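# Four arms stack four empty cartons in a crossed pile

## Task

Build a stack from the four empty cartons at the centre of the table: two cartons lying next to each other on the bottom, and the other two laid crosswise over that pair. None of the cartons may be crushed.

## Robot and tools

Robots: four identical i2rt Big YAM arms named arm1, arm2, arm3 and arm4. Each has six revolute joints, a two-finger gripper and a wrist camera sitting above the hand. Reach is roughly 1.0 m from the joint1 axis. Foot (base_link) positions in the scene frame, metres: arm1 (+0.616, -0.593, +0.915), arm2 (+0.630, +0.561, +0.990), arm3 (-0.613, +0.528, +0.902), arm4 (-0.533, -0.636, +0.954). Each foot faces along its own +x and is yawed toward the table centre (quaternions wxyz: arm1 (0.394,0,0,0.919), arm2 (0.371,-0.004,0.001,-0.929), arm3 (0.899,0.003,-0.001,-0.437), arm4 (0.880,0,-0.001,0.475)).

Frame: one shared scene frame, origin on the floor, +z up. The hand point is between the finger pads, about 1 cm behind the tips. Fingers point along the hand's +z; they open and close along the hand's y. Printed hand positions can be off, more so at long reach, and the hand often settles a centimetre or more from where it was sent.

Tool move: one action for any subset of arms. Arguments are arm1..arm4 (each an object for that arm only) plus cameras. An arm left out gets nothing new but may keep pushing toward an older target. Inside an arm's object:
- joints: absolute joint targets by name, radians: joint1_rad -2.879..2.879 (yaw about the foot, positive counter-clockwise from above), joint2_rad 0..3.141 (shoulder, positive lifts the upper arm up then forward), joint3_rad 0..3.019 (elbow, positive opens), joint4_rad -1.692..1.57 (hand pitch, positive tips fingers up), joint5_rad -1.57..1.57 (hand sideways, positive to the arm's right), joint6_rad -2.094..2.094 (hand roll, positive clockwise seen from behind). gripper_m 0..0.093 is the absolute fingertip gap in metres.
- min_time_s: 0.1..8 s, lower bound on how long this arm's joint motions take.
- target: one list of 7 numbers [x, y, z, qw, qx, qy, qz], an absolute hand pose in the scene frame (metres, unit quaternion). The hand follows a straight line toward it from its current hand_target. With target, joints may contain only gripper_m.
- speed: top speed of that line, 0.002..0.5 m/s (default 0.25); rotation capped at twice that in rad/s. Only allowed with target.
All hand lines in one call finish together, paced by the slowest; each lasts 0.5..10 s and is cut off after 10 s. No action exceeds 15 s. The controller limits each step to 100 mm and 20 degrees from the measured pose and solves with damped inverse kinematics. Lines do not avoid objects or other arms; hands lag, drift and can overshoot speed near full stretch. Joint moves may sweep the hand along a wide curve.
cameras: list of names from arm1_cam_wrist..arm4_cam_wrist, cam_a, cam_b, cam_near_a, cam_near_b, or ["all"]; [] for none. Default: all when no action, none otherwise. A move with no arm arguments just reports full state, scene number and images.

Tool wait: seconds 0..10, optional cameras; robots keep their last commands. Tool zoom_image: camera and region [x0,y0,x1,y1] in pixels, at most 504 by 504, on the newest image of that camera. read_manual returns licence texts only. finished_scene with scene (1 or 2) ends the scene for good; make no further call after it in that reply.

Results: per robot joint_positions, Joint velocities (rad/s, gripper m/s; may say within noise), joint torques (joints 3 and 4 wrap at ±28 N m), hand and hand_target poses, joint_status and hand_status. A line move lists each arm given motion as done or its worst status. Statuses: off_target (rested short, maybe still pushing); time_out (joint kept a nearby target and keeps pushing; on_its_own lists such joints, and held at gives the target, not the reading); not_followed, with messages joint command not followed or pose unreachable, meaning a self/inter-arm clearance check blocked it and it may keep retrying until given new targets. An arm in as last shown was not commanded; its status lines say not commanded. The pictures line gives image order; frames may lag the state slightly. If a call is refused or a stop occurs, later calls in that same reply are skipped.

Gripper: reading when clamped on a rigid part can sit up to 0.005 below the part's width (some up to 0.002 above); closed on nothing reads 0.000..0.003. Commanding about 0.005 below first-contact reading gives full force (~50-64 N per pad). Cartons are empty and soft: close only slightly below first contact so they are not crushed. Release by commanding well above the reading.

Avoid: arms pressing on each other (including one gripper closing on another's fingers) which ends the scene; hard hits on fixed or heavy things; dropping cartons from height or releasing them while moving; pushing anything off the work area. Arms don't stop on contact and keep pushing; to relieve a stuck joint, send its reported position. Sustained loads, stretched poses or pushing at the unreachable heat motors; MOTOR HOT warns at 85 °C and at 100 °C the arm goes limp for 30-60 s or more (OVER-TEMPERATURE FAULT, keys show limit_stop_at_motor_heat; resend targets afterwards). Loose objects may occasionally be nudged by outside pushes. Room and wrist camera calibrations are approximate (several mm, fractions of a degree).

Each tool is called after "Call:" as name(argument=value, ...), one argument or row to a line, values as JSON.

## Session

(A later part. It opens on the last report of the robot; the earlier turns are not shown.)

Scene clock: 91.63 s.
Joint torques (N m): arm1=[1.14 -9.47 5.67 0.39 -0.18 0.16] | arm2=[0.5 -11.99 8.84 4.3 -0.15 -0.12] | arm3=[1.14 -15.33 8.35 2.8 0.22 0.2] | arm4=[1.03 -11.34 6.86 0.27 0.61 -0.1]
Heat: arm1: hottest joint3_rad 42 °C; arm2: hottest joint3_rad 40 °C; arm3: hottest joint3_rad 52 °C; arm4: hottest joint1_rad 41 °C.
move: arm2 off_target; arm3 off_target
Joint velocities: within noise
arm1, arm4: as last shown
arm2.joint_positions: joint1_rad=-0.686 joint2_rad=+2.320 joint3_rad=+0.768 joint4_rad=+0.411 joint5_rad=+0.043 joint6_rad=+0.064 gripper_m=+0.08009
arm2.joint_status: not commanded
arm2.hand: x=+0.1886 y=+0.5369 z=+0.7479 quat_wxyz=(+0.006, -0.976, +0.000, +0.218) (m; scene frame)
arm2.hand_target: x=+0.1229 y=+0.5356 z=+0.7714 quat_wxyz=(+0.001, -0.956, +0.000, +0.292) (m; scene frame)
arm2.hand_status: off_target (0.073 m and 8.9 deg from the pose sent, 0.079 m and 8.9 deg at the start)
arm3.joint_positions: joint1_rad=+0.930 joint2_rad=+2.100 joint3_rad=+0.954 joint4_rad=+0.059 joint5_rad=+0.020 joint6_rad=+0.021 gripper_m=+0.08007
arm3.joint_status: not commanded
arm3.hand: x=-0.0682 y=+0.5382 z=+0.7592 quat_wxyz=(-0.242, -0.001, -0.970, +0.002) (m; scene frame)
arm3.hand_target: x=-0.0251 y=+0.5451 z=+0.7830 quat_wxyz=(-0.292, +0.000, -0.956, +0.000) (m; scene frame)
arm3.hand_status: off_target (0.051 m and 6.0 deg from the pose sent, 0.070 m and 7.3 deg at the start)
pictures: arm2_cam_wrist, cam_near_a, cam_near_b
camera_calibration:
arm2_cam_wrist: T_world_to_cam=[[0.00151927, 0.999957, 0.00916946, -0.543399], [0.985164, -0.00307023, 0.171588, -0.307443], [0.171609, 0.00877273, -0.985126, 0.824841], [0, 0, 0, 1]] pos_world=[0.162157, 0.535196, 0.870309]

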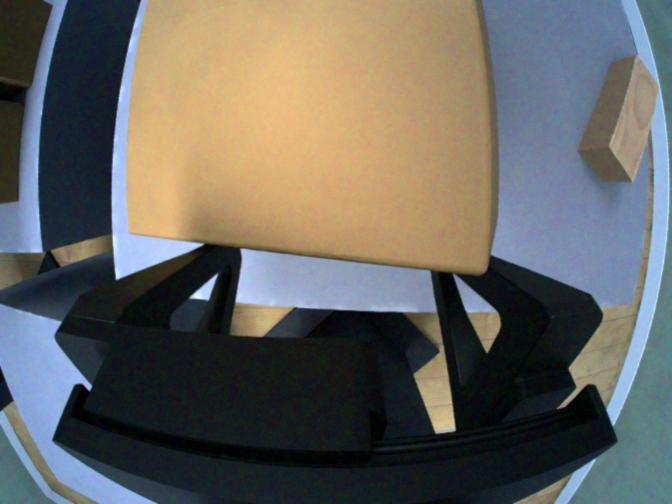

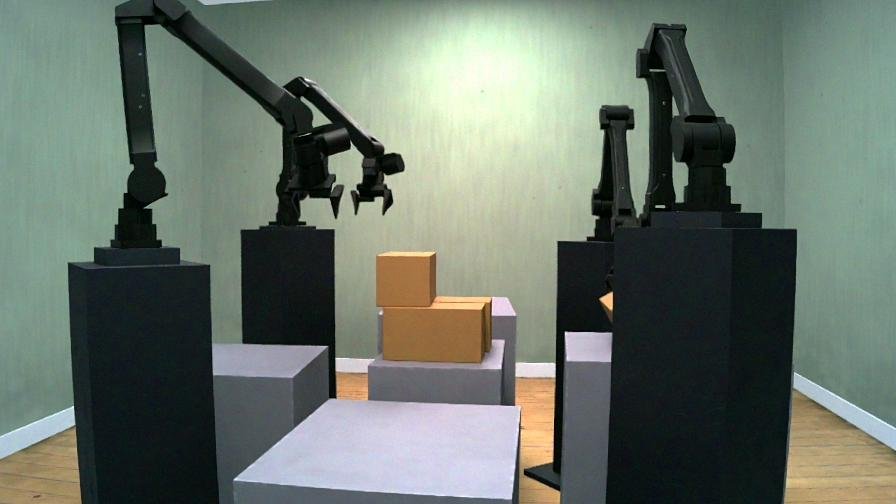

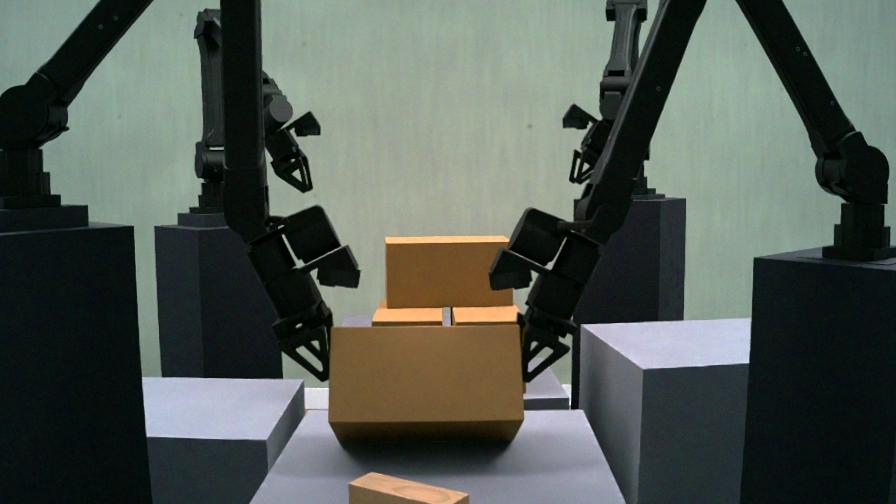

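Call:
move(
  arm2={"target":[0.120,0.55,0.73,0,0.9563,0,-0.2924],"speed":0.06},
  arm3={"target":[-0.022,0.56,0.745,0.2924,0,0.9563,0],"speed":0.06},
  cameras=["arm3_cam_wrist","cam_near_b","arm2_cam_wrist"],
)

Scene clock: 93.43 s.
Joint torques (N m): arm1=[1.08 -9.47 5.68 0.38 -0.18 0.16] | arm2=[-0.03 -12.4 6.94 3.99 -0.24 -0.09] | arm3=[1.08 -15.68 8.64 2.71 0.28 0.17] | arm4=[1.26 -11.16 6.89 0.27 0.6 -0.09]
Heat: arm1: hottest joint3_rad 42 °C; arm2: hottest joint3_rad 40 °C; arm3: hottest joint3_rad 51 °C; arm4: hottest joint1_rad 41 °C.
move: arm2 off_target; arm3 off_target
Joint velocities: within noise
arm1, arm4: as last shown
arm2.joint_positions: joint1_rad=-0.724 joint2_rad=+2.429 joint3_rad=+0.825 joint4_rad=+0.487 joint5_rad=+0.024 joint6_rad=+0.032 gripper_m=+0.08009
arm2.joint_status: not commanded
arm2.hand: x=+0.1787 y=+0.5499 z=+0.7158 quat_wxyz=(+0.004, -0.973, +0.001, +0.229) (m; scene frame)
arm2.hand_target: x=+0.1235 y=+0.5503 z=+0.7345 quat_wxyz=(+0.001, -0.956, +0.000, +0.292) (m; scene frame)
arm2.hand_status: off_target (0.060 m and 7.5 deg from the pose sent, 0.072 m and 8.9 deg at the start)
arm3.joint_positions: joint1_rad=+0.961 joint2_rad=+2.188 joint3_rad=+0.954 joint4_rad=+0.131 joint5_rad=+0.036 joint6_rad=+0.050 gripper_m=+0.08007
arm3.joint_status: not commanded
arm3.hand: x=-0.0786 y=+0.5518 z=+0.7218 quat_wxyz=(-0.234, -0.002, -0.972, +0.003) (m; scene frame)
arm3.hand_target: x=-0.0262 y=+0.5601 z=+0.7493 quat_wxyz=(-0.292, +0.000, -0.956, +0.000) (m; scene frame)
arm3.hand_status: off_target (0.062 m and 7.0 deg from the pose sent, 0.053 m and 6.1 deg at the start)
pictures: arm2_cam_wrist, arm3_cam_wrist, cam_near_b
camera_calibration:
arm2_cam_wrist: T_world_to_cam=[[0.00271676, 0.999984, 0.00503784, -0.553433], [0.988872, -0.00343587, 0.148732, -0.2762], [0.148746, 0.00457771, -0.988865, 0.803889], [0, 0, 0, 1]] pos_world=[0.155055, 0.548795, 0.838805]
arm3_cam_wrist: T_world_to_cam=[[0.000344865, -0.99997, 0.00771915, 0.545831], [-0.990911, 0.00069666, 0.134519, -0.171049], [-0.13452, -0.00769538, -0.990881, 0.831753], [0, 0, 0, 1]] pos_world=[-0.0577953, 0.552334, 0.842965]

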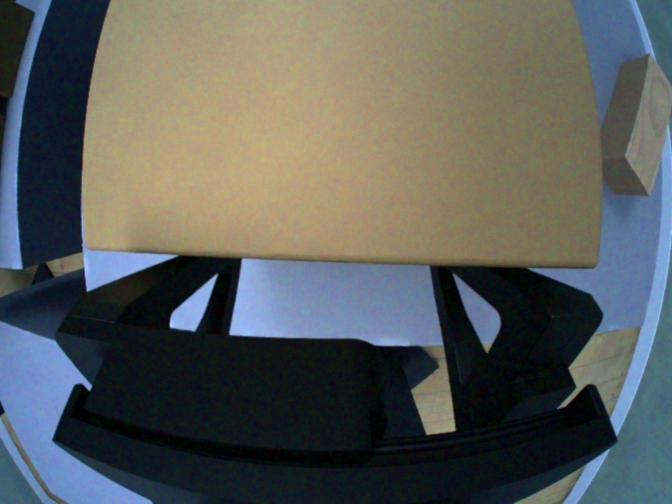

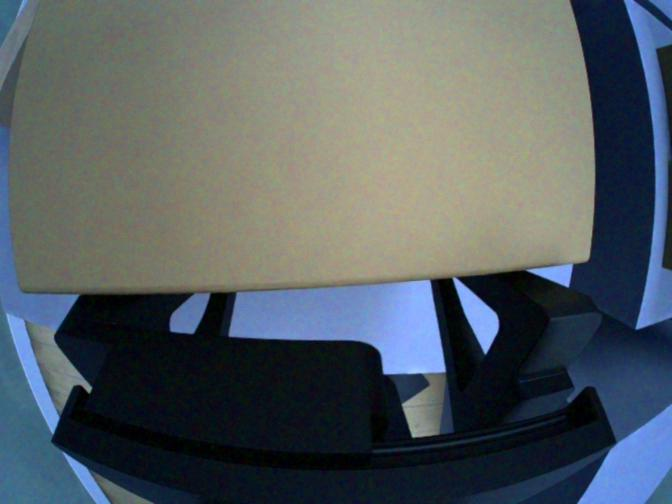

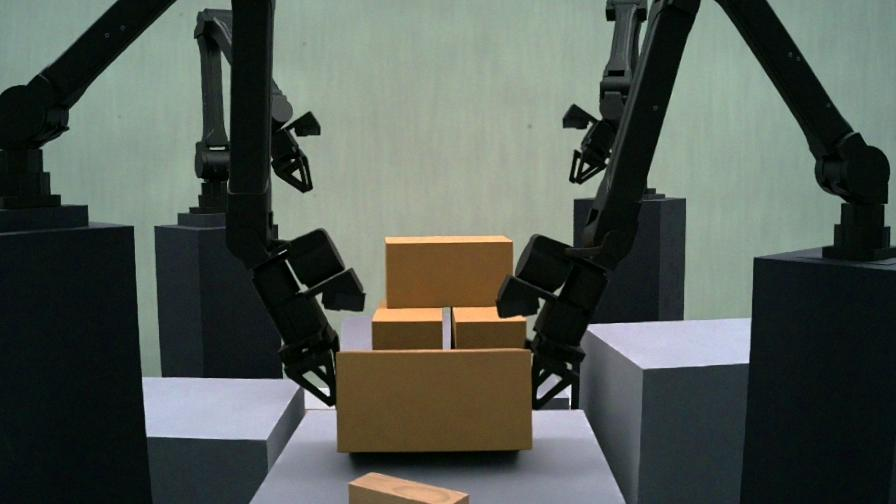

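Call:
move(
  arm2={"target":[0.113,0.56,0.713,0,0.9563,0,-0.2924],"speed":0.06},
  arm3={"target":[-0.018,0.572,0.725,0.2924,0,0.9563,0],"speed":0.06},
  cameras=["arm3_cam_wrist","cam_near_b","arm2_cam_wrist","cam_near_a"],
)

Scene clock: 95.03 s.
Joint torques (N m): arm1=[1.03 -9.47 5.68 0.36 -0.18 0.16] | arm2=[0.26 -13.1 7.38 4.05 -0.21 -0.13] | arm3=[1.14 -16.03 8.69 2.78 0.23 0.14] | arm4=[1.08 -11.28 6.86 0.23 0.61 -0.1]
Heat: arm1: hottest joint3_rad 42 °C; arm2: hottest joint3_rad 40 °C; arm3: hottest joint3_rad 51 °C; arm4: hottest joint1_rad 41 °C.
move: arm2 off_target; arm3 off_target
Joint velocities: within noise
arm1.joint_positions: joint1_rad=-0.208 joint2_rad=+1.433 joint3_rad=+0.821 joint4_rad=-0.611 joint5_rad=-0.494 joint6_rad=-0.923 gripper_m=+0.09008
arm1.joint_status: not commanded
arm1.hand: x=+0.3217 y=-0.2720 z=+0.9968 quat_wxyz=(-0.002, +0.956, -0.003, -0.294) (m; scene frame)
arm1.hand_target: x=+0.3200 y=-0.2799 z=+0.9998 quat_wxyz=(+0.000, +0.956, +0.000, -0.292) (m; scene frame)
arm1.hand_status: not commanded
arm2.joint_positions: joint1_rad=-0.749 joint2_rad=+2.481 joint3_rad=+0.861 joint4_rad=+0.492 joint5_rad=+0.011 joint6_rad=+0.012 gripper_m=+0.08009
arm2.joint_status: not commanded
arm2.hand: x=+0.1774 y=+0.5588 z=+0.6974 quat_wxyz=(+0.002, -0.975, +0.002, +0.223) (m; scene frame)
arm2.hand_target: x=+0.1168 y=+0.5603 z=+0.7185 quat_wxyz=(+0.001, -0.956, +0.000, +0.292) (m; scene frame)
arm2.hand_status: off_target (0.066 m and 8.2 deg from the pose sent, 0.066 m and 7.5 deg at the start)
arm3.joint_positions: joint1_rad=+0.985 joint2_rad=+2.244 joint3_rad=+0.976 joint4_rad=+0.155 joint5_rad=+0.050 joint6_rad=+0.072 gripper_m=+0.08007
arm3.joint_status: not commanded
arm3.hand: x=-0.0793 y=+0.5623 z=+0.7009 quat_wxyz=(-0.229, -0.002, -0.973, +0.005) (m; scene frame)
arm3.hand_target: x=-0.0228 y=+0.5719 z=+0.7300 quat_wxyz=(-0.292, +0.000, -0.956, +0.000) (m; scene frame)
arm3.hand_status: off_target (0.067 m and 7.5 deg from the pose sent, 0.064 m and 7.0 deg at the start)
arm4.joint_positions: joint1_rad=+0.252 joint2_rad=+1.526 joint3_rad=+0.826 joint4_rad=-0.648 joint5_rad=+0.559 joint6_rad=+1.190 gripper_m=+0.09007
arm4.joint_status: not commanded
arm4.hand: x=-0.3114 y=-0.2750 z=+1.0040 quat_wxyz=(-0.295, -0.006, -0.956, -0.006) (m; scene frame)
arm4.hand_target: x=-0.3197 y=-0.2799 z=+1.0000 quat_wxyz=(-0.292, +0.000, -0.956, +0.000) (m; scene frame)
arm4.hand_status: not commanded
pictures: arm2_cam_wrist, arm3_cam_wrist, cam_near_a, cam_near_b
camera_calibration:
arm2_cam_wrist: T_world_to_cam=[[0.00432697, 0.99999, 0.00140474, -0.56], [0.98708, -0.0044961, 0.160162, -0.279227], [0.160167, 0.000693575, -0.98709, 0.784733], [0, 0, 0, 1]] pos_world=[0.152355, 0.558194, 0.82011]
arm3_cam_wrist: T_world_to_cam=[[-0.0016425, -0.999936, 0.0111993, 0.553796], [-0.989641, 0.00323312, 0.143529, -0.176506], [-0.143556, -0.0108475, -0.989583, 0.811203], [0, 0, 0, 1]] pos_world=[-0.0573146, 0.563131, 0.821884]

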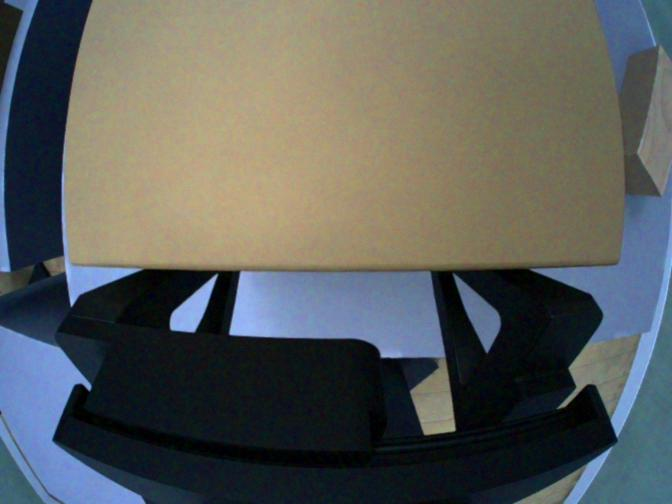

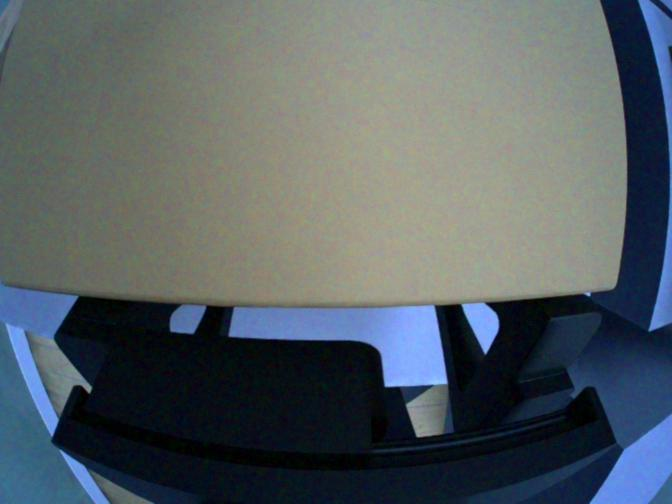

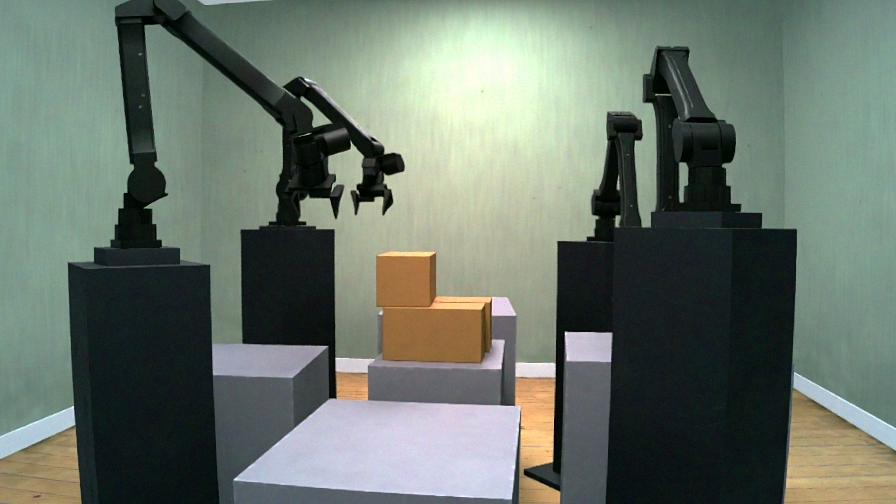

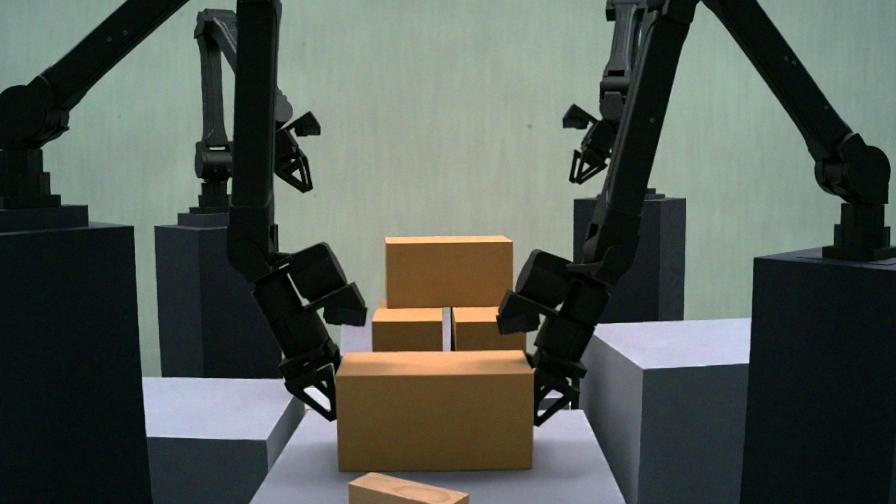

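Call:
move(
  arm2={"target":[0.108,0.56,0.945,0,0.9563,0,-0.2924],"speed":0.1},
  arm3={"target":[-0.014,0.572,0.96,0.2924,0,0.9563,0],"speed":0.1},
)

Call:
move(
  arm2={"target":[0.085,0.31,0.955,0,0.9563,0,-0.2924],"speed":0.045},
  arm3={"target":[-0.035,0.32,0.97,0.2924,0,0.9563,0],"speed":0.045},
  cameras=["cam_near_a","cam_near_b","arm2_cam_wrist"],
)

Scene clock: 99.07 s.
Joint torques (N m): arm1=[1.08 -9.47 5.68 0.39 -0.18 0.16] | arm2=[0.44 -14.62 10.55 3.22 -0.12 -0.11] | arm3=[1.08 -15.5 14.84 2.39 0.25 0.14] | arm4=[1.32 -11.28 6.83 0.24 0.61 -0.1]
Heat: arm1: hottest joint3_rad 42 °C; arm2: hottest joint3_rad 40 °C; arm3: hottest joint3_rad 51 °C; arm4: hottest joint1_rad 41 °C.
move: arm2 off_target; arm3 off_target
Joint velocities: within noise
arm1, arm4: as last shown
arm2.joint_positions: joint1_rad=-0.749 joint2_rad=+1.866 joint3_rad=+0.734 joint4_rad=-0.018 joint5_rad=+0.009 joint6_rad=+0.012 gripper_m=+0.08009
arm2.joint_status: not commanded
arm2.hand: x=+0.1680 y=+0.5586 z=+0.8950 quat_wxyz=(+0.001, -0.977, +0.002, +0.213) (m; scene frame)
arm2.hand_target: x=+0.1127 y=+0.5602 z=+0.9478 quat_wxyz=(+0.001, -0.956, +0.000, +0.292) (m; scene frame)
arm2.hand_status: off_target (0.078 m and 9.4 deg from the pose sent, 0.257 m and 8.2 deg at the start)
arm3.joint_positions: joint1_rad=+0.985 joint2_rad=+1.744 joint3_rad=+0.966 joint4_rad=-0.379 joint5_rad=+0.050 joint6_rad=+0.073 gripper_m=+0.08007
arm3.joint_status: not commanded
arm3.hand: x=-0.0887 y=+0.5609 z=+0.9001 quat_wxyz=(-0.208, -0.002, -0.978, +0.007) (m; scene frame)
arm3.hand_target: x=-0.0246 y=+0.5715 z=+0.9661 quat_wxyz=(-0.293, +0.000, -0.956, -0.001) (m; scene frame)
arm3.hand_status: off_target (0.096 m and 10.1 deg from the pose sent, 0.267 m and 7.5 deg at the start; pose on its path clipped on 26 of 95 steps)
pictures: none

Scene clock: 105.27 s.
Joint torques (N m): arm1=[1.08 -9.47 5.67 0.39 -0.18 0.15] | arm2=[-0.32 -12.57 16.39 2.76 0.9 -0.24] | arm3=[1.14 -14.74 15.1 2.22 -1.07 0.29] | arm4=[1.2 -11.34 6.87 0.24 0.61 -0.1]
Heat: arm1: hottest joint3_rad 42 °C; arm2: hottest joint3_rad 41 °C; arm3: hottest joint3_rad 53 °C; arm4: hottest joint1_rad 41 °C.
move: arm2 off_target; arm3 off_target
Joint velocities: within noise
arm1, arm4: as last shown
arm2.joint_positions: joint1_rad=-0.236 joint2_rad=+1.928 joint3_rad=+0.962 joint4_rad=-0.230 joint5_rad=+0.262 joint6_rad=+0.466 gripper_m=+0.08009
arm2.joint_status: not commanded
arm2.hand: x=+0.1526 y=+0.3388 z=+0.9164 quat_wxyz=(+0.025, -0.973, -0.003, +0.228) (m; scene frame)
arm2.hand_target: x=+0.0924 y=+0.3136 z=+0.9613 quat_wxyz=(+0.001, -0.956, +0.001, +0.293) (m; scene frame)
arm2.hand_status: off_target (0.083 m and 8.2 deg from the pose sent, 0.269 m and 9.4 deg at the start)
arm3.joint_positions: joint1_rad=+0.488 joint2_rad=+1.759 joint3_rad=+1.050 joint4_rad=-0.466 joint5_rad=-0.200 joint6_rad=-0.362 gripper_m=+0.08007
arm3.joint_status: not commanded
arm3.hand: x=-0.1024 y=+0.3390 z=+0.9181 quat_wxyz=(-0.220, -0.008, -0.975, -0.019) (m; scene frame)
arm3.hand_target: x=-0.0441 y=+0.3236 z=+0.9753 quat_wxyz=(-0.293, +0.001, -0.956, -0.001) (m; scene frame)
arm3.hand_status: off_target (0.087 m and 8.9 deg from the pose sent, 0.257 m and 10.1 deg at the start)
pictures: arm2_cam_wrist, cam_near_a, cam_near_b
camera_calibration:
arm2_cam_wrist: T_world_to_cam=[[0.00342312, 0.998867, 0.0474653, -0.381788], [0.988397, -0.0105876, 0.151526, -0.281007], [0.151857, 0.0463958, -0.987313, 0.991057], [0, 0, 0, 1]] pos_world=[0.128555, 0.332399, 1.03918]

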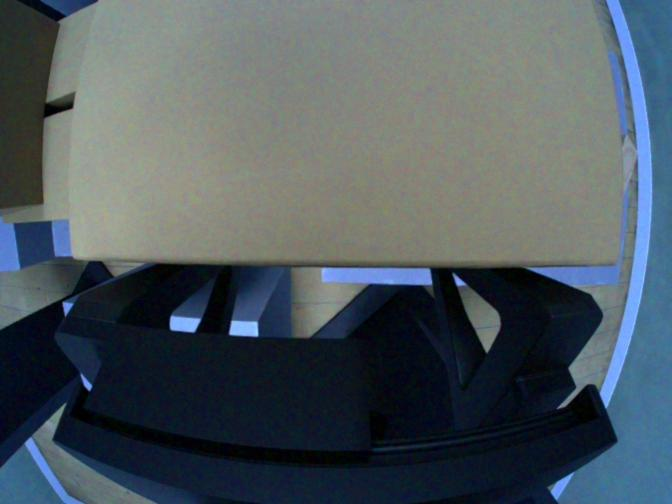

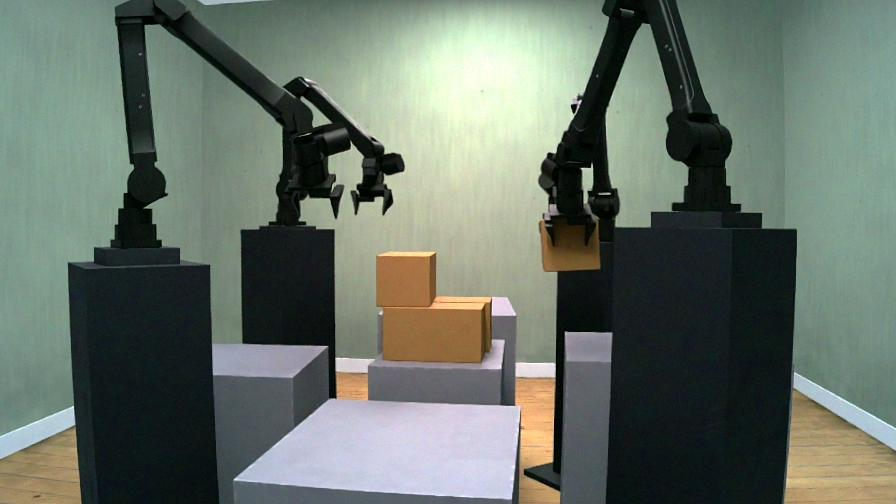

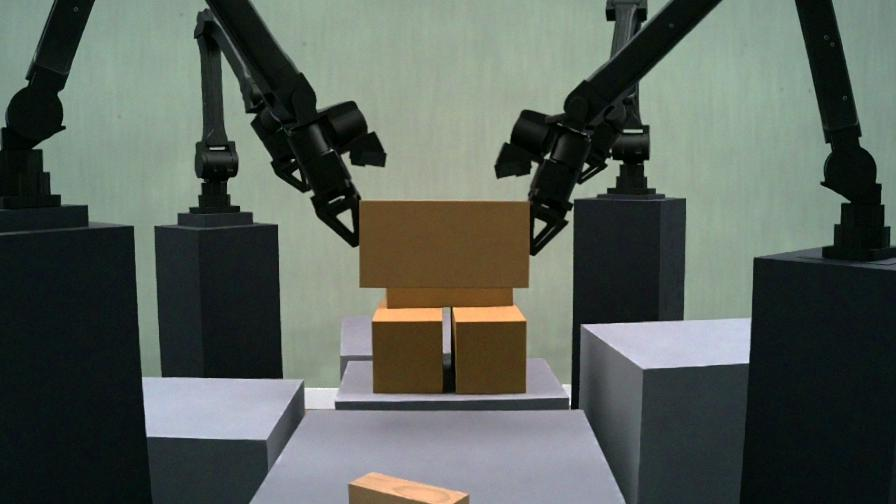

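Call:
move(
  arm2={"target":[0.075,0.055,0.955,0,0.9563,0,-0.2924],"speed":0.045},
  arm3={"target":[-0.044,0.058,0.97,0.2924,0,0.9563,0],"speed":0.045},
  cameras=["cam_near_a","cam_near_b","arm2_cam_wrist","cam_b"],
)

Call:
zoom_image(
  camera="cam_near_a",
  region=[360, 200, 560, 370],
)

Scene clock: 112.83 s.
Joint torques (N m): arm1=[1.14 -9.41 5.67 0.39 -0.18 0.16] | arm2=[-3.84 -17.79 17.28 2.48 1.78 -0.36] | arm3=[4.13 -20.54 15.39 1.84 -2.1 0.42] | arm4=[1.32 -11.4 6.91 0.21 0.61 -0.08]
Heat: arm1: hottest joint3_rad 42 °C; arm2: hottest joint3_rad 44 °C; arm3: hottest joint3_rad 56 °C; arm4: hottest joint1_rad 41 °C.
move: arm2 off_target; arm3 off_target
Joint velocities: within noise
arm1, arm4: as last shown
arm2.joint_positions: joint1_rad=+0.136 joint2_rad=+2.268 joint3_rad=+1.621 joint4_rad=-0.630 joint5_rad=+0.392 joint6_rad=+0.780 gripper_m=+0.08009
arm2.joint_status: not commanded
arm2.hand: x=+0.1455 y=+0.0650 z=+0.9170 quat_wxyz=(+0.022, -0.969, -0.027, +0.243) (m; scene frame)
arm2.hand_target: x=+0.0808 y=+0.0623 z=+0.9593 quat_wxyz=(+0.001, -0.956, +0.001, +0.294) (m; scene frame)
arm2.hand_status: off_target (0.081 m and 7.1 deg from the pose sent, 0.297 m and 8.2 deg at the start)
arm3.joint_positions: joint1_rad=+0.077 joint2_rad=+2.099 joint3_rad=+1.598 joint4_rad=-0.773 joint5_rad=-0.365 joint6_rad=-0.719 gripper_m=+0.08007
arm3.joint_status: not commanded
arm3.hand: x=-0.1111 y=+0.0719 z=+0.9151 quat_wxyz=(-0.231, -0.027, -0.972, -0.029) (m; scene frame)
arm3.hand_target: x=-0.0513 y=+0.0657 z=+0.9739 quat_wxyz=(-0.293, +0.001, -0.956, -0.002) (m; scene frame)
arm3.hand_status: off_target (0.088 m and 8.6 deg from the pose sent, 0.292 m and 8.9 deg at the start)
pictures: arm2_cam_wrist, cam_b, cam_near_a, cam_near_b
camera_calibration:
arm2_cam_wrist: T_world_to_cam=[[-0.0431742, 0.99762, 0.0537701, -0.107292], [0.991982, 0.0364072, 0.121025, -0.25265], [0.118779, 0.0585641, -0.991192, 1.01295], [0, 0, 0, 1]] pos_world=[0.125675, 0.0569126, 1.04037]

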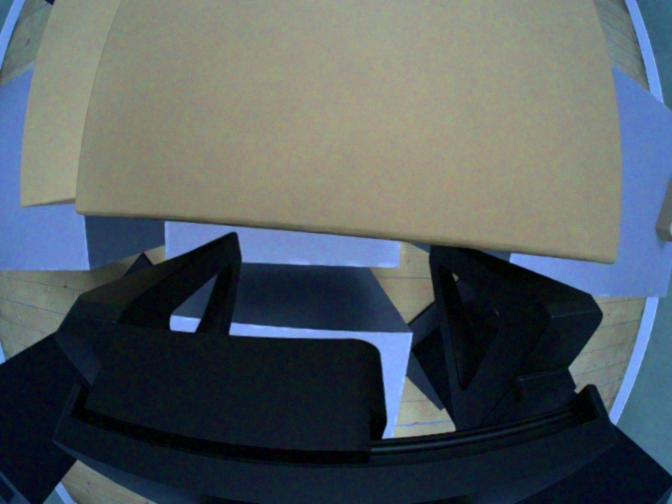

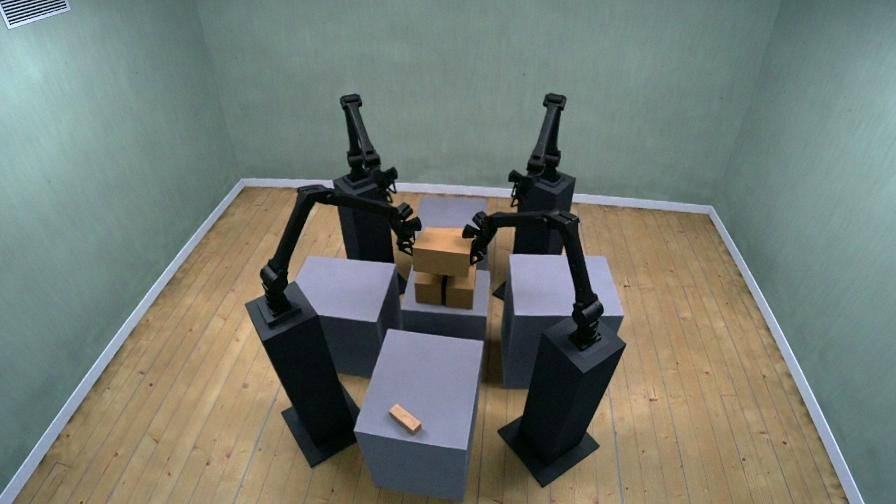

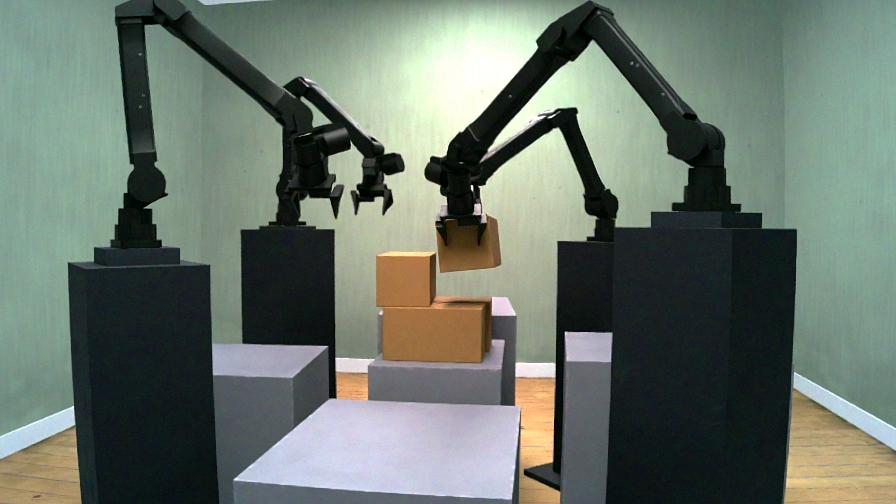

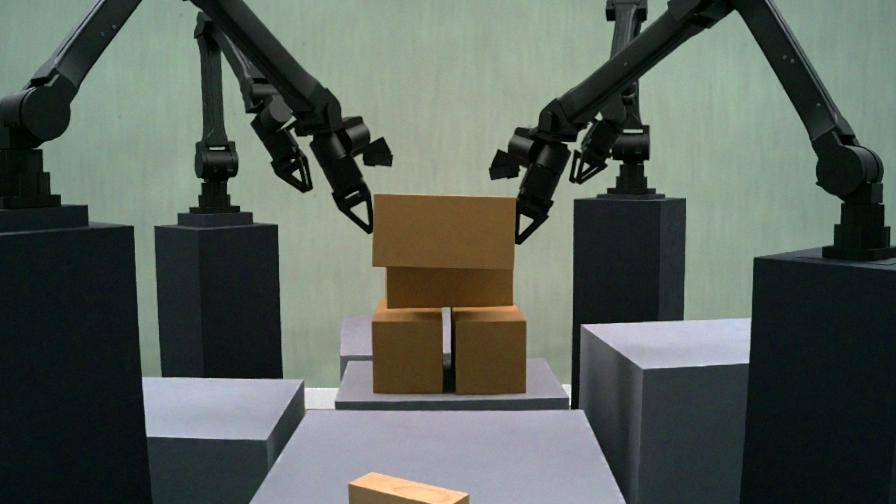

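Scaled by 2.520 from the camera's 896x504 image, which has a finer 1280x720 frame.

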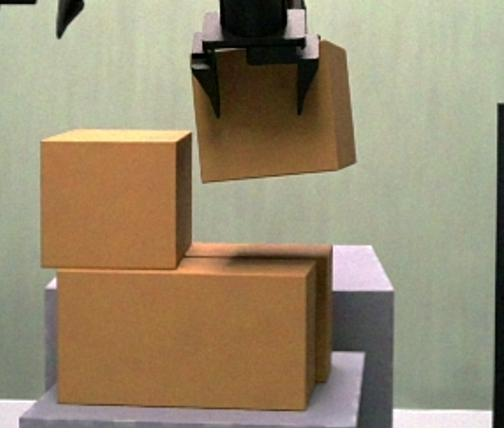

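Call:
move(
  arm2={"target":[0.077,0.058,0.885,0,0.9563,0,-0.2924],"speed":0.05},
  arm3={"target":[-0.046,0.060,0.90,0.2924,0,0.9563,0],"speed":0.05},
  cameras=["cam_near_a","cam_near_b"],
)

Call:
zoom_image(
  camera="cam_near_a",
  region=[360, 200, 560, 370],
)

Scene clock: 116.03 s.
Joint torques (N m): arm1=[1.08 -9.47 5.67 0.39 -0.18 0.15] | arm2=[-5.07 -18.14 14.86 4.25 1.68 -0.39] | arm3=[4.31 -20.25 11.6 3.08 -1.91 0.58] | arm4=[1.44 -11.05 6.86 0.23 0.61 -0.1]
Heat: arm1: hottest joint3_rad 42 °C; arm2: hottest joint3_rad 43 °C; arm3: hottest joint3_rad 55 °C; arm4: hottest joint1_rad 41 °C.
move: arm2 off_target; arm3 off_target
Joint velocities: within noise
arm1, arm4: as last shown
arm2.joint_positions: joint1_rad=+0.138 joint2_rad=+2.372 joint3_rad=+1.621 joint4_rad=-0.555 joint5_rad=+0.397 joint6_rad=+0.785 gripper_m=+0.08009
arm2.joint_status: not commanded
arm2.hand: x=+0.1507 y=+0.0708 z=+0.8526 quat_wxyz=(+0.034, -0.971, -0.028, +0.235) (m; scene frame)
arm2.hand_target: x=+0.0826 y=+0.0657 z=+0.8905 quat_wxyz=(+0.003, -0.956, +0.002, +0.293) (m; scene frame)
arm2.hand_status: off_target (0.082 m and 8.4 deg from the pose sent, 0.076 m and 7.1 deg at the start)
arm3.joint_positions: joint1_rad=+0.073 joint2_rad=+2.184 joint3_rad=+1.598 joint4_rad=-0.668 joint5_rad=-0.371 joint6_rad=-0.737 gripper_m=+0.08007
arm3.joint_status: not commanded
arm3.hand: x=-0.1041 y=+0.0621 z=+0.8670 quat_wxyz=(-0.240, -0.018, -0.970, -0.021) (m; scene frame)
arm3.hand_target: x=-0.0504 y=+0.0647 z=+0.9028 quat_wxyz=(-0.293, +0.001, -0.956, -0.003) (m; scene frame)
arm3.hand_status: off_target (0.067 m and 7.0 deg from the pose sent, 0.068 m and 8.6 deg at the start)
pictures: cam_near_a, cam_near_b

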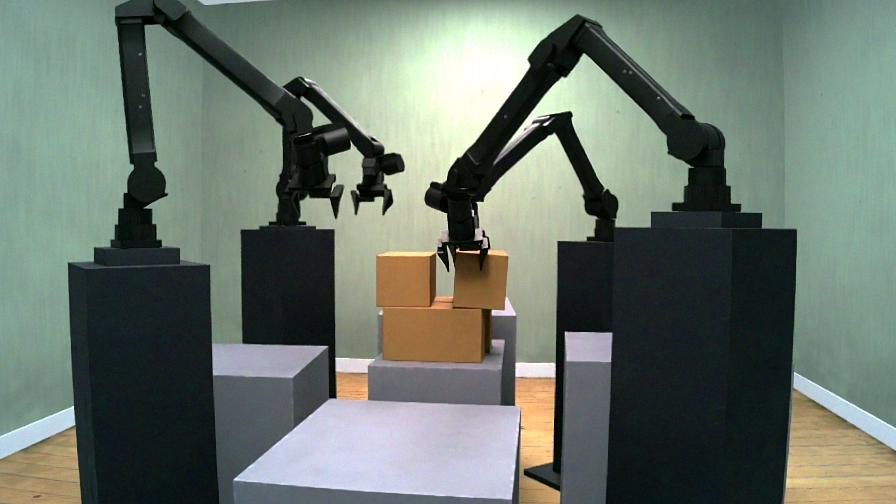

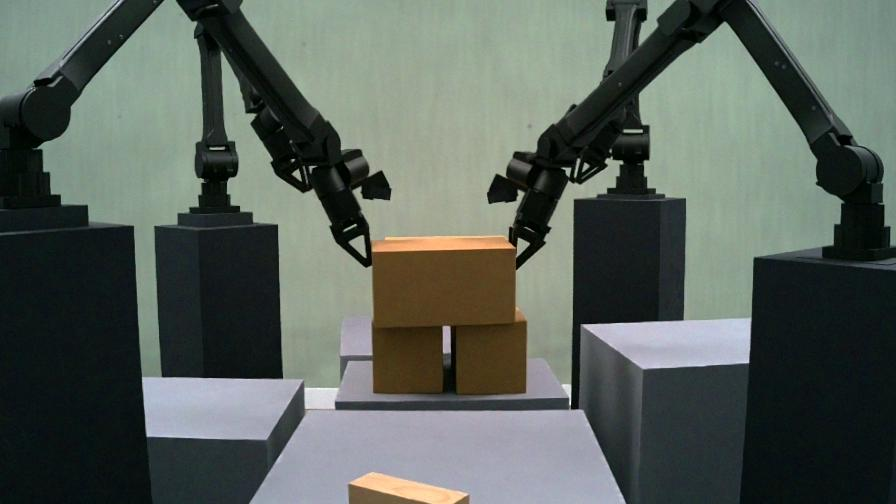

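Scaled by 2.520 from the camera's 896x504 image, which has a finer 1280x720 frame.

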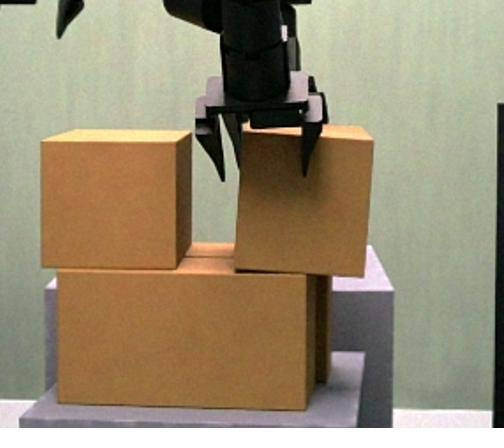

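Call:
move(
  arm2={"target":[0.075,0.012,0.893,0,0.9563,0,-0.2924],"speed":0.04},
  arm3={"target":[-0.043,0.013,0.908,0.2924,0,0.9563,0],"speed":0.04},
  cameras=["cam_near_a","cam_near_b","cam_b"],
)

Call:
zoom_image(
  camera="cam_near_a",
  region=[360, 200, 560, 370],
)

Scene clock: 119.00 s.
Joint torques (N m): arm1=[1.08 -9.52 5.67 0.39 -0.18 0.15] | arm2=[-5.48 -19.66 16.1 1.77 1.86 -0.33] | arm3=[3.08 -20.48 15.2 2.21 -1.45 0.54] | arm4=[1.08 -11.28 6.86 0.31 0.61 -0.08]
Heat: arm1: hottest joint3_rad 42 °C; arm2: hottest joint3_rad 44 °C; arm3: hottest joint3_rad 56 °C; arm4: hottest joint1_rad 41 °C.
move: arm2 off_target; arm3 off_target
Joint velocities: within noise
arm1, arm4: as last shown
arm2.joint_positions: joint1_rad=+0.194 joint2_rad=+2.439 joint3_rad=+1.786 joint4_rad=-0.616 joint5_rad=+0.405 joint6_rad=+0.819 gripper_m=+0.08007
arm2.joint_status: not commanded
arm2.hand: x=+0.1512 y=+0.0078 z=+0.8626 quat_wxyz=(+0.011, -0.967, -0.035, +0.251) (m; scene frame)
arm2.hand_target: x=+0.0806 y=+0.0194 z=+0.8962 quat_wxyz=(+0.001, -0.956, +0.001, +0.293) (m; scene frame)
arm2.hand_status: off_target (0.082 m and 6.5 deg from the pose sent, 0.104 m and 8.4 deg at the start)
arm3.joint_positions: joint1_rad=+0.044 joint2_rad=+2.245 joint3_rad=+1.706 joint4_rad=-0.745 joint5_rad=-0.399 joint6_rad=-0.775 gripper_m=+0.08007
arm3.joint_status: not commanded
arm3.hand: x=-0.1024 y=+0.0370 z=+0.8642 quat_wxyz=(-0.240, -0.014, -0.970, -0.034) (m; scene frame)
arm3.hand_target: x=-0.0490 y=+0.0201 z=+0.9125 quat_wxyz=(-0.294, +0.001, -0.956, -0.001) (m; scene frame)
arm3.hand_status: off_target (0.078 m and 7.5 deg from the pose sent, 0.088 m and 7.0 deg at the start)
pictures: cam_b, cam_near_a, cam_near_b

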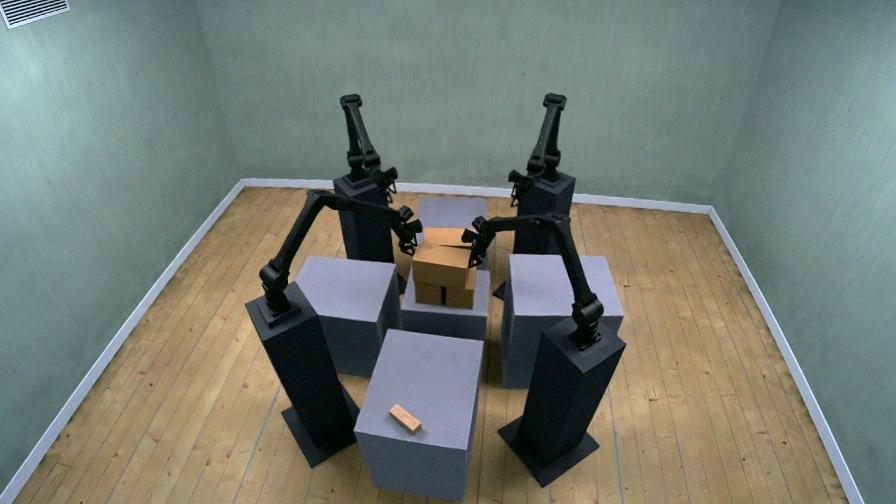

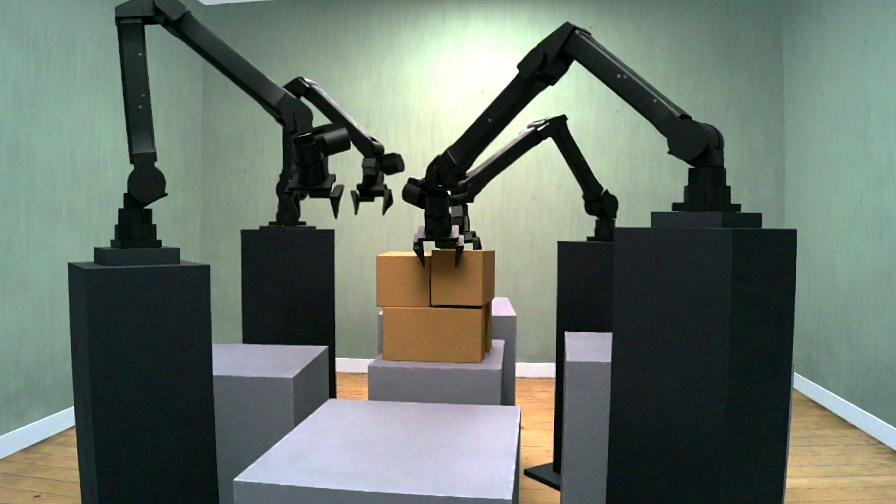

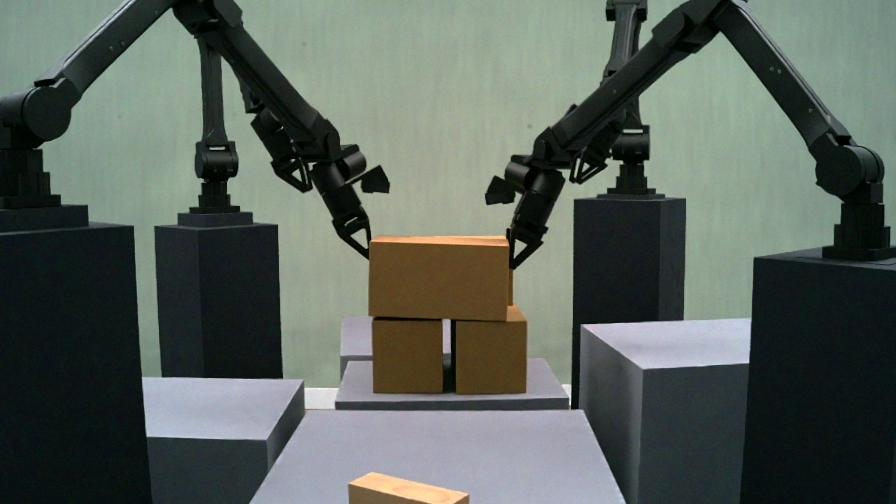

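Scaled by 2.520 from the camera's 896x504 image, which has a finer 1280x720 frame.

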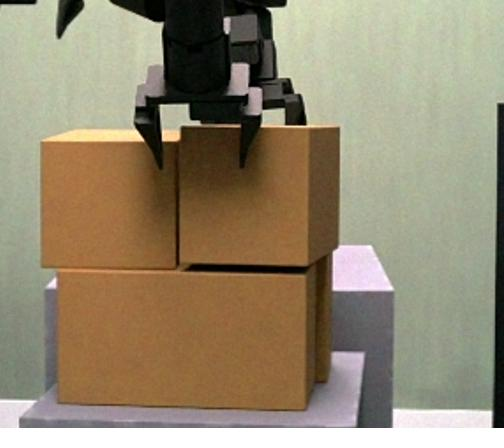

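Call:
move(
  arm2={"target":[0.067,0.018,0.870,0,0.9563,0,-0.2924],"speed":0.04},
  arm3={"target":[-0.051,0.016,0.882,0.2924,0,0.9563,0],"speed":0.04},
  cameras=["cam_near_a","cam_near_b"],
)

Call:
zoom_image(
  camera="cam_near_a",
  region=[360, 200, 560, 370],
)

Scene clock: 121.33 s.
Joint torques (N m): arm1=[1.2 -9.47 5.67 0.39 -0.18 0.16] | arm2=[-7.41 -17.85 15.15 3.67 1.73 -0.44] | arm3=[3.14 -19.66 12.78 3.18 -1.17 0.51] | arm4=[1.26 -11.34 6.84 0.27 0.6 -0.08]
Heat: arm1: hottest joint3_rad 42 °C; arm2: hottest joint3_rad 45 °C; arm3: hottest joint3_rad 56 °C; arm4: hottest joint1_rad 40 °C.
move: arm2 off_target; arm3 off_target
Joint velocities: within noise
arm1, arm4: as last shown
arm2.joint_positions: joint1_rad=+0.194 joint2_rad=+2.456 joint3_rad=+1.786 joint4_rad=-0.616 joint5_rad=+0.406 joint6_rad=+0.820 gripper_m=+0.08007
arm2.joint_status: not commanded
arm2.hand: x=+0.1534 y=+0.0114 z=+0.8510 quat_wxyz=(+0.018, -0.968, -0.036, +0.247) (m; scene frame)
arm2.hand_target: x=+0.0742 y=+0.0274 z=+0.8749 quat_wxyz=(+0.003, -0.956, +0.001, +0.293) (m; scene frame)
arm2.hand_status: off_target (0.089 m and 7.1 deg from the pose sent, 0.085 m and 6.4 deg at the start)
arm3.joint_positions: joint1_rad=+0.038 joint2_rad=+2.255 joint3_rad=+1.706 joint4_rad=-0.717 joint5_rad=-0.407 joint6_rad=-0.779 gripper_m=+0.08007
arm3.joint_status: not commanded
arm3.hand: x=-0.1018 y=+0.0313 z=+0.8598 quat_wxyz=(-0.249, -0.013, -0.968, -0.029) (m; scene frame)
arm3.hand_target: x=-0.0548 y=+0.0208 z=+0.8853 quat_wxyz=(-0.293, +0.001, -0.956, -0.002) (m; scene frame)
arm3.hand_status: off_target (0.058 m and 6.3 deg from the pose sent, 0.058 m and 7.5 deg at the start)
pictures: cam_near_a, cam_near_b

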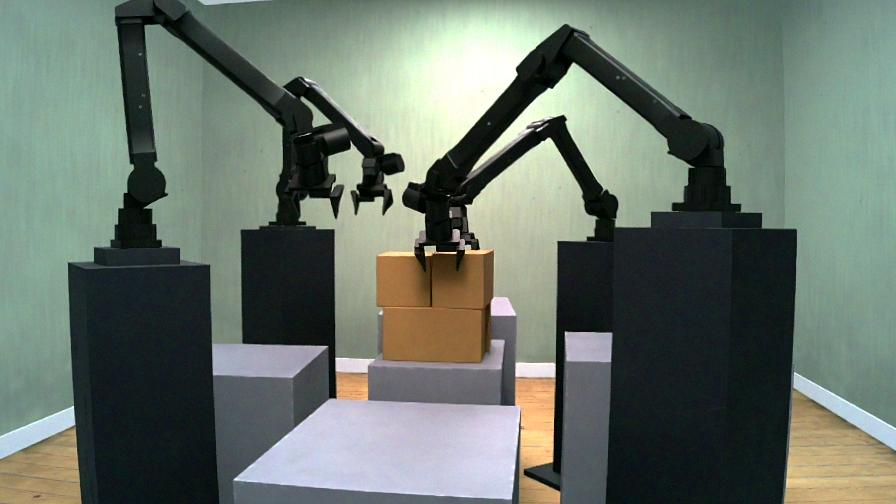

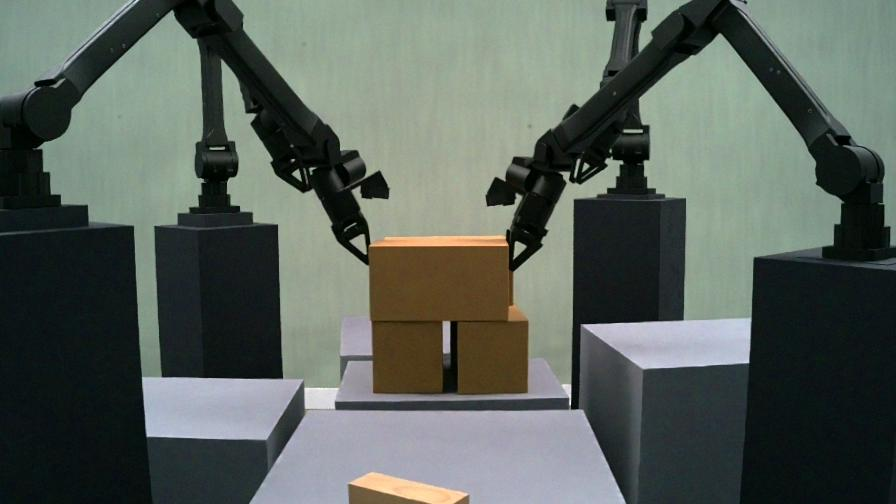

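Scaled by 2.520 from the camera's 896x504 image, which has a finer 1280x720 frame.

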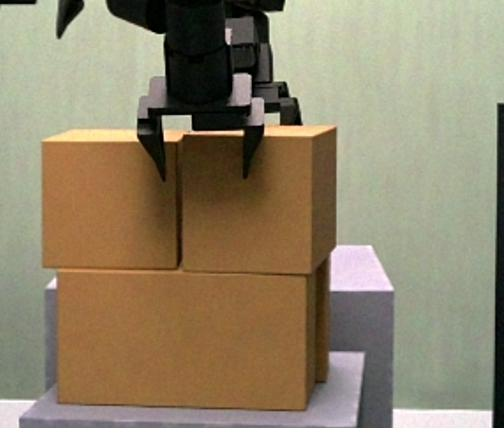

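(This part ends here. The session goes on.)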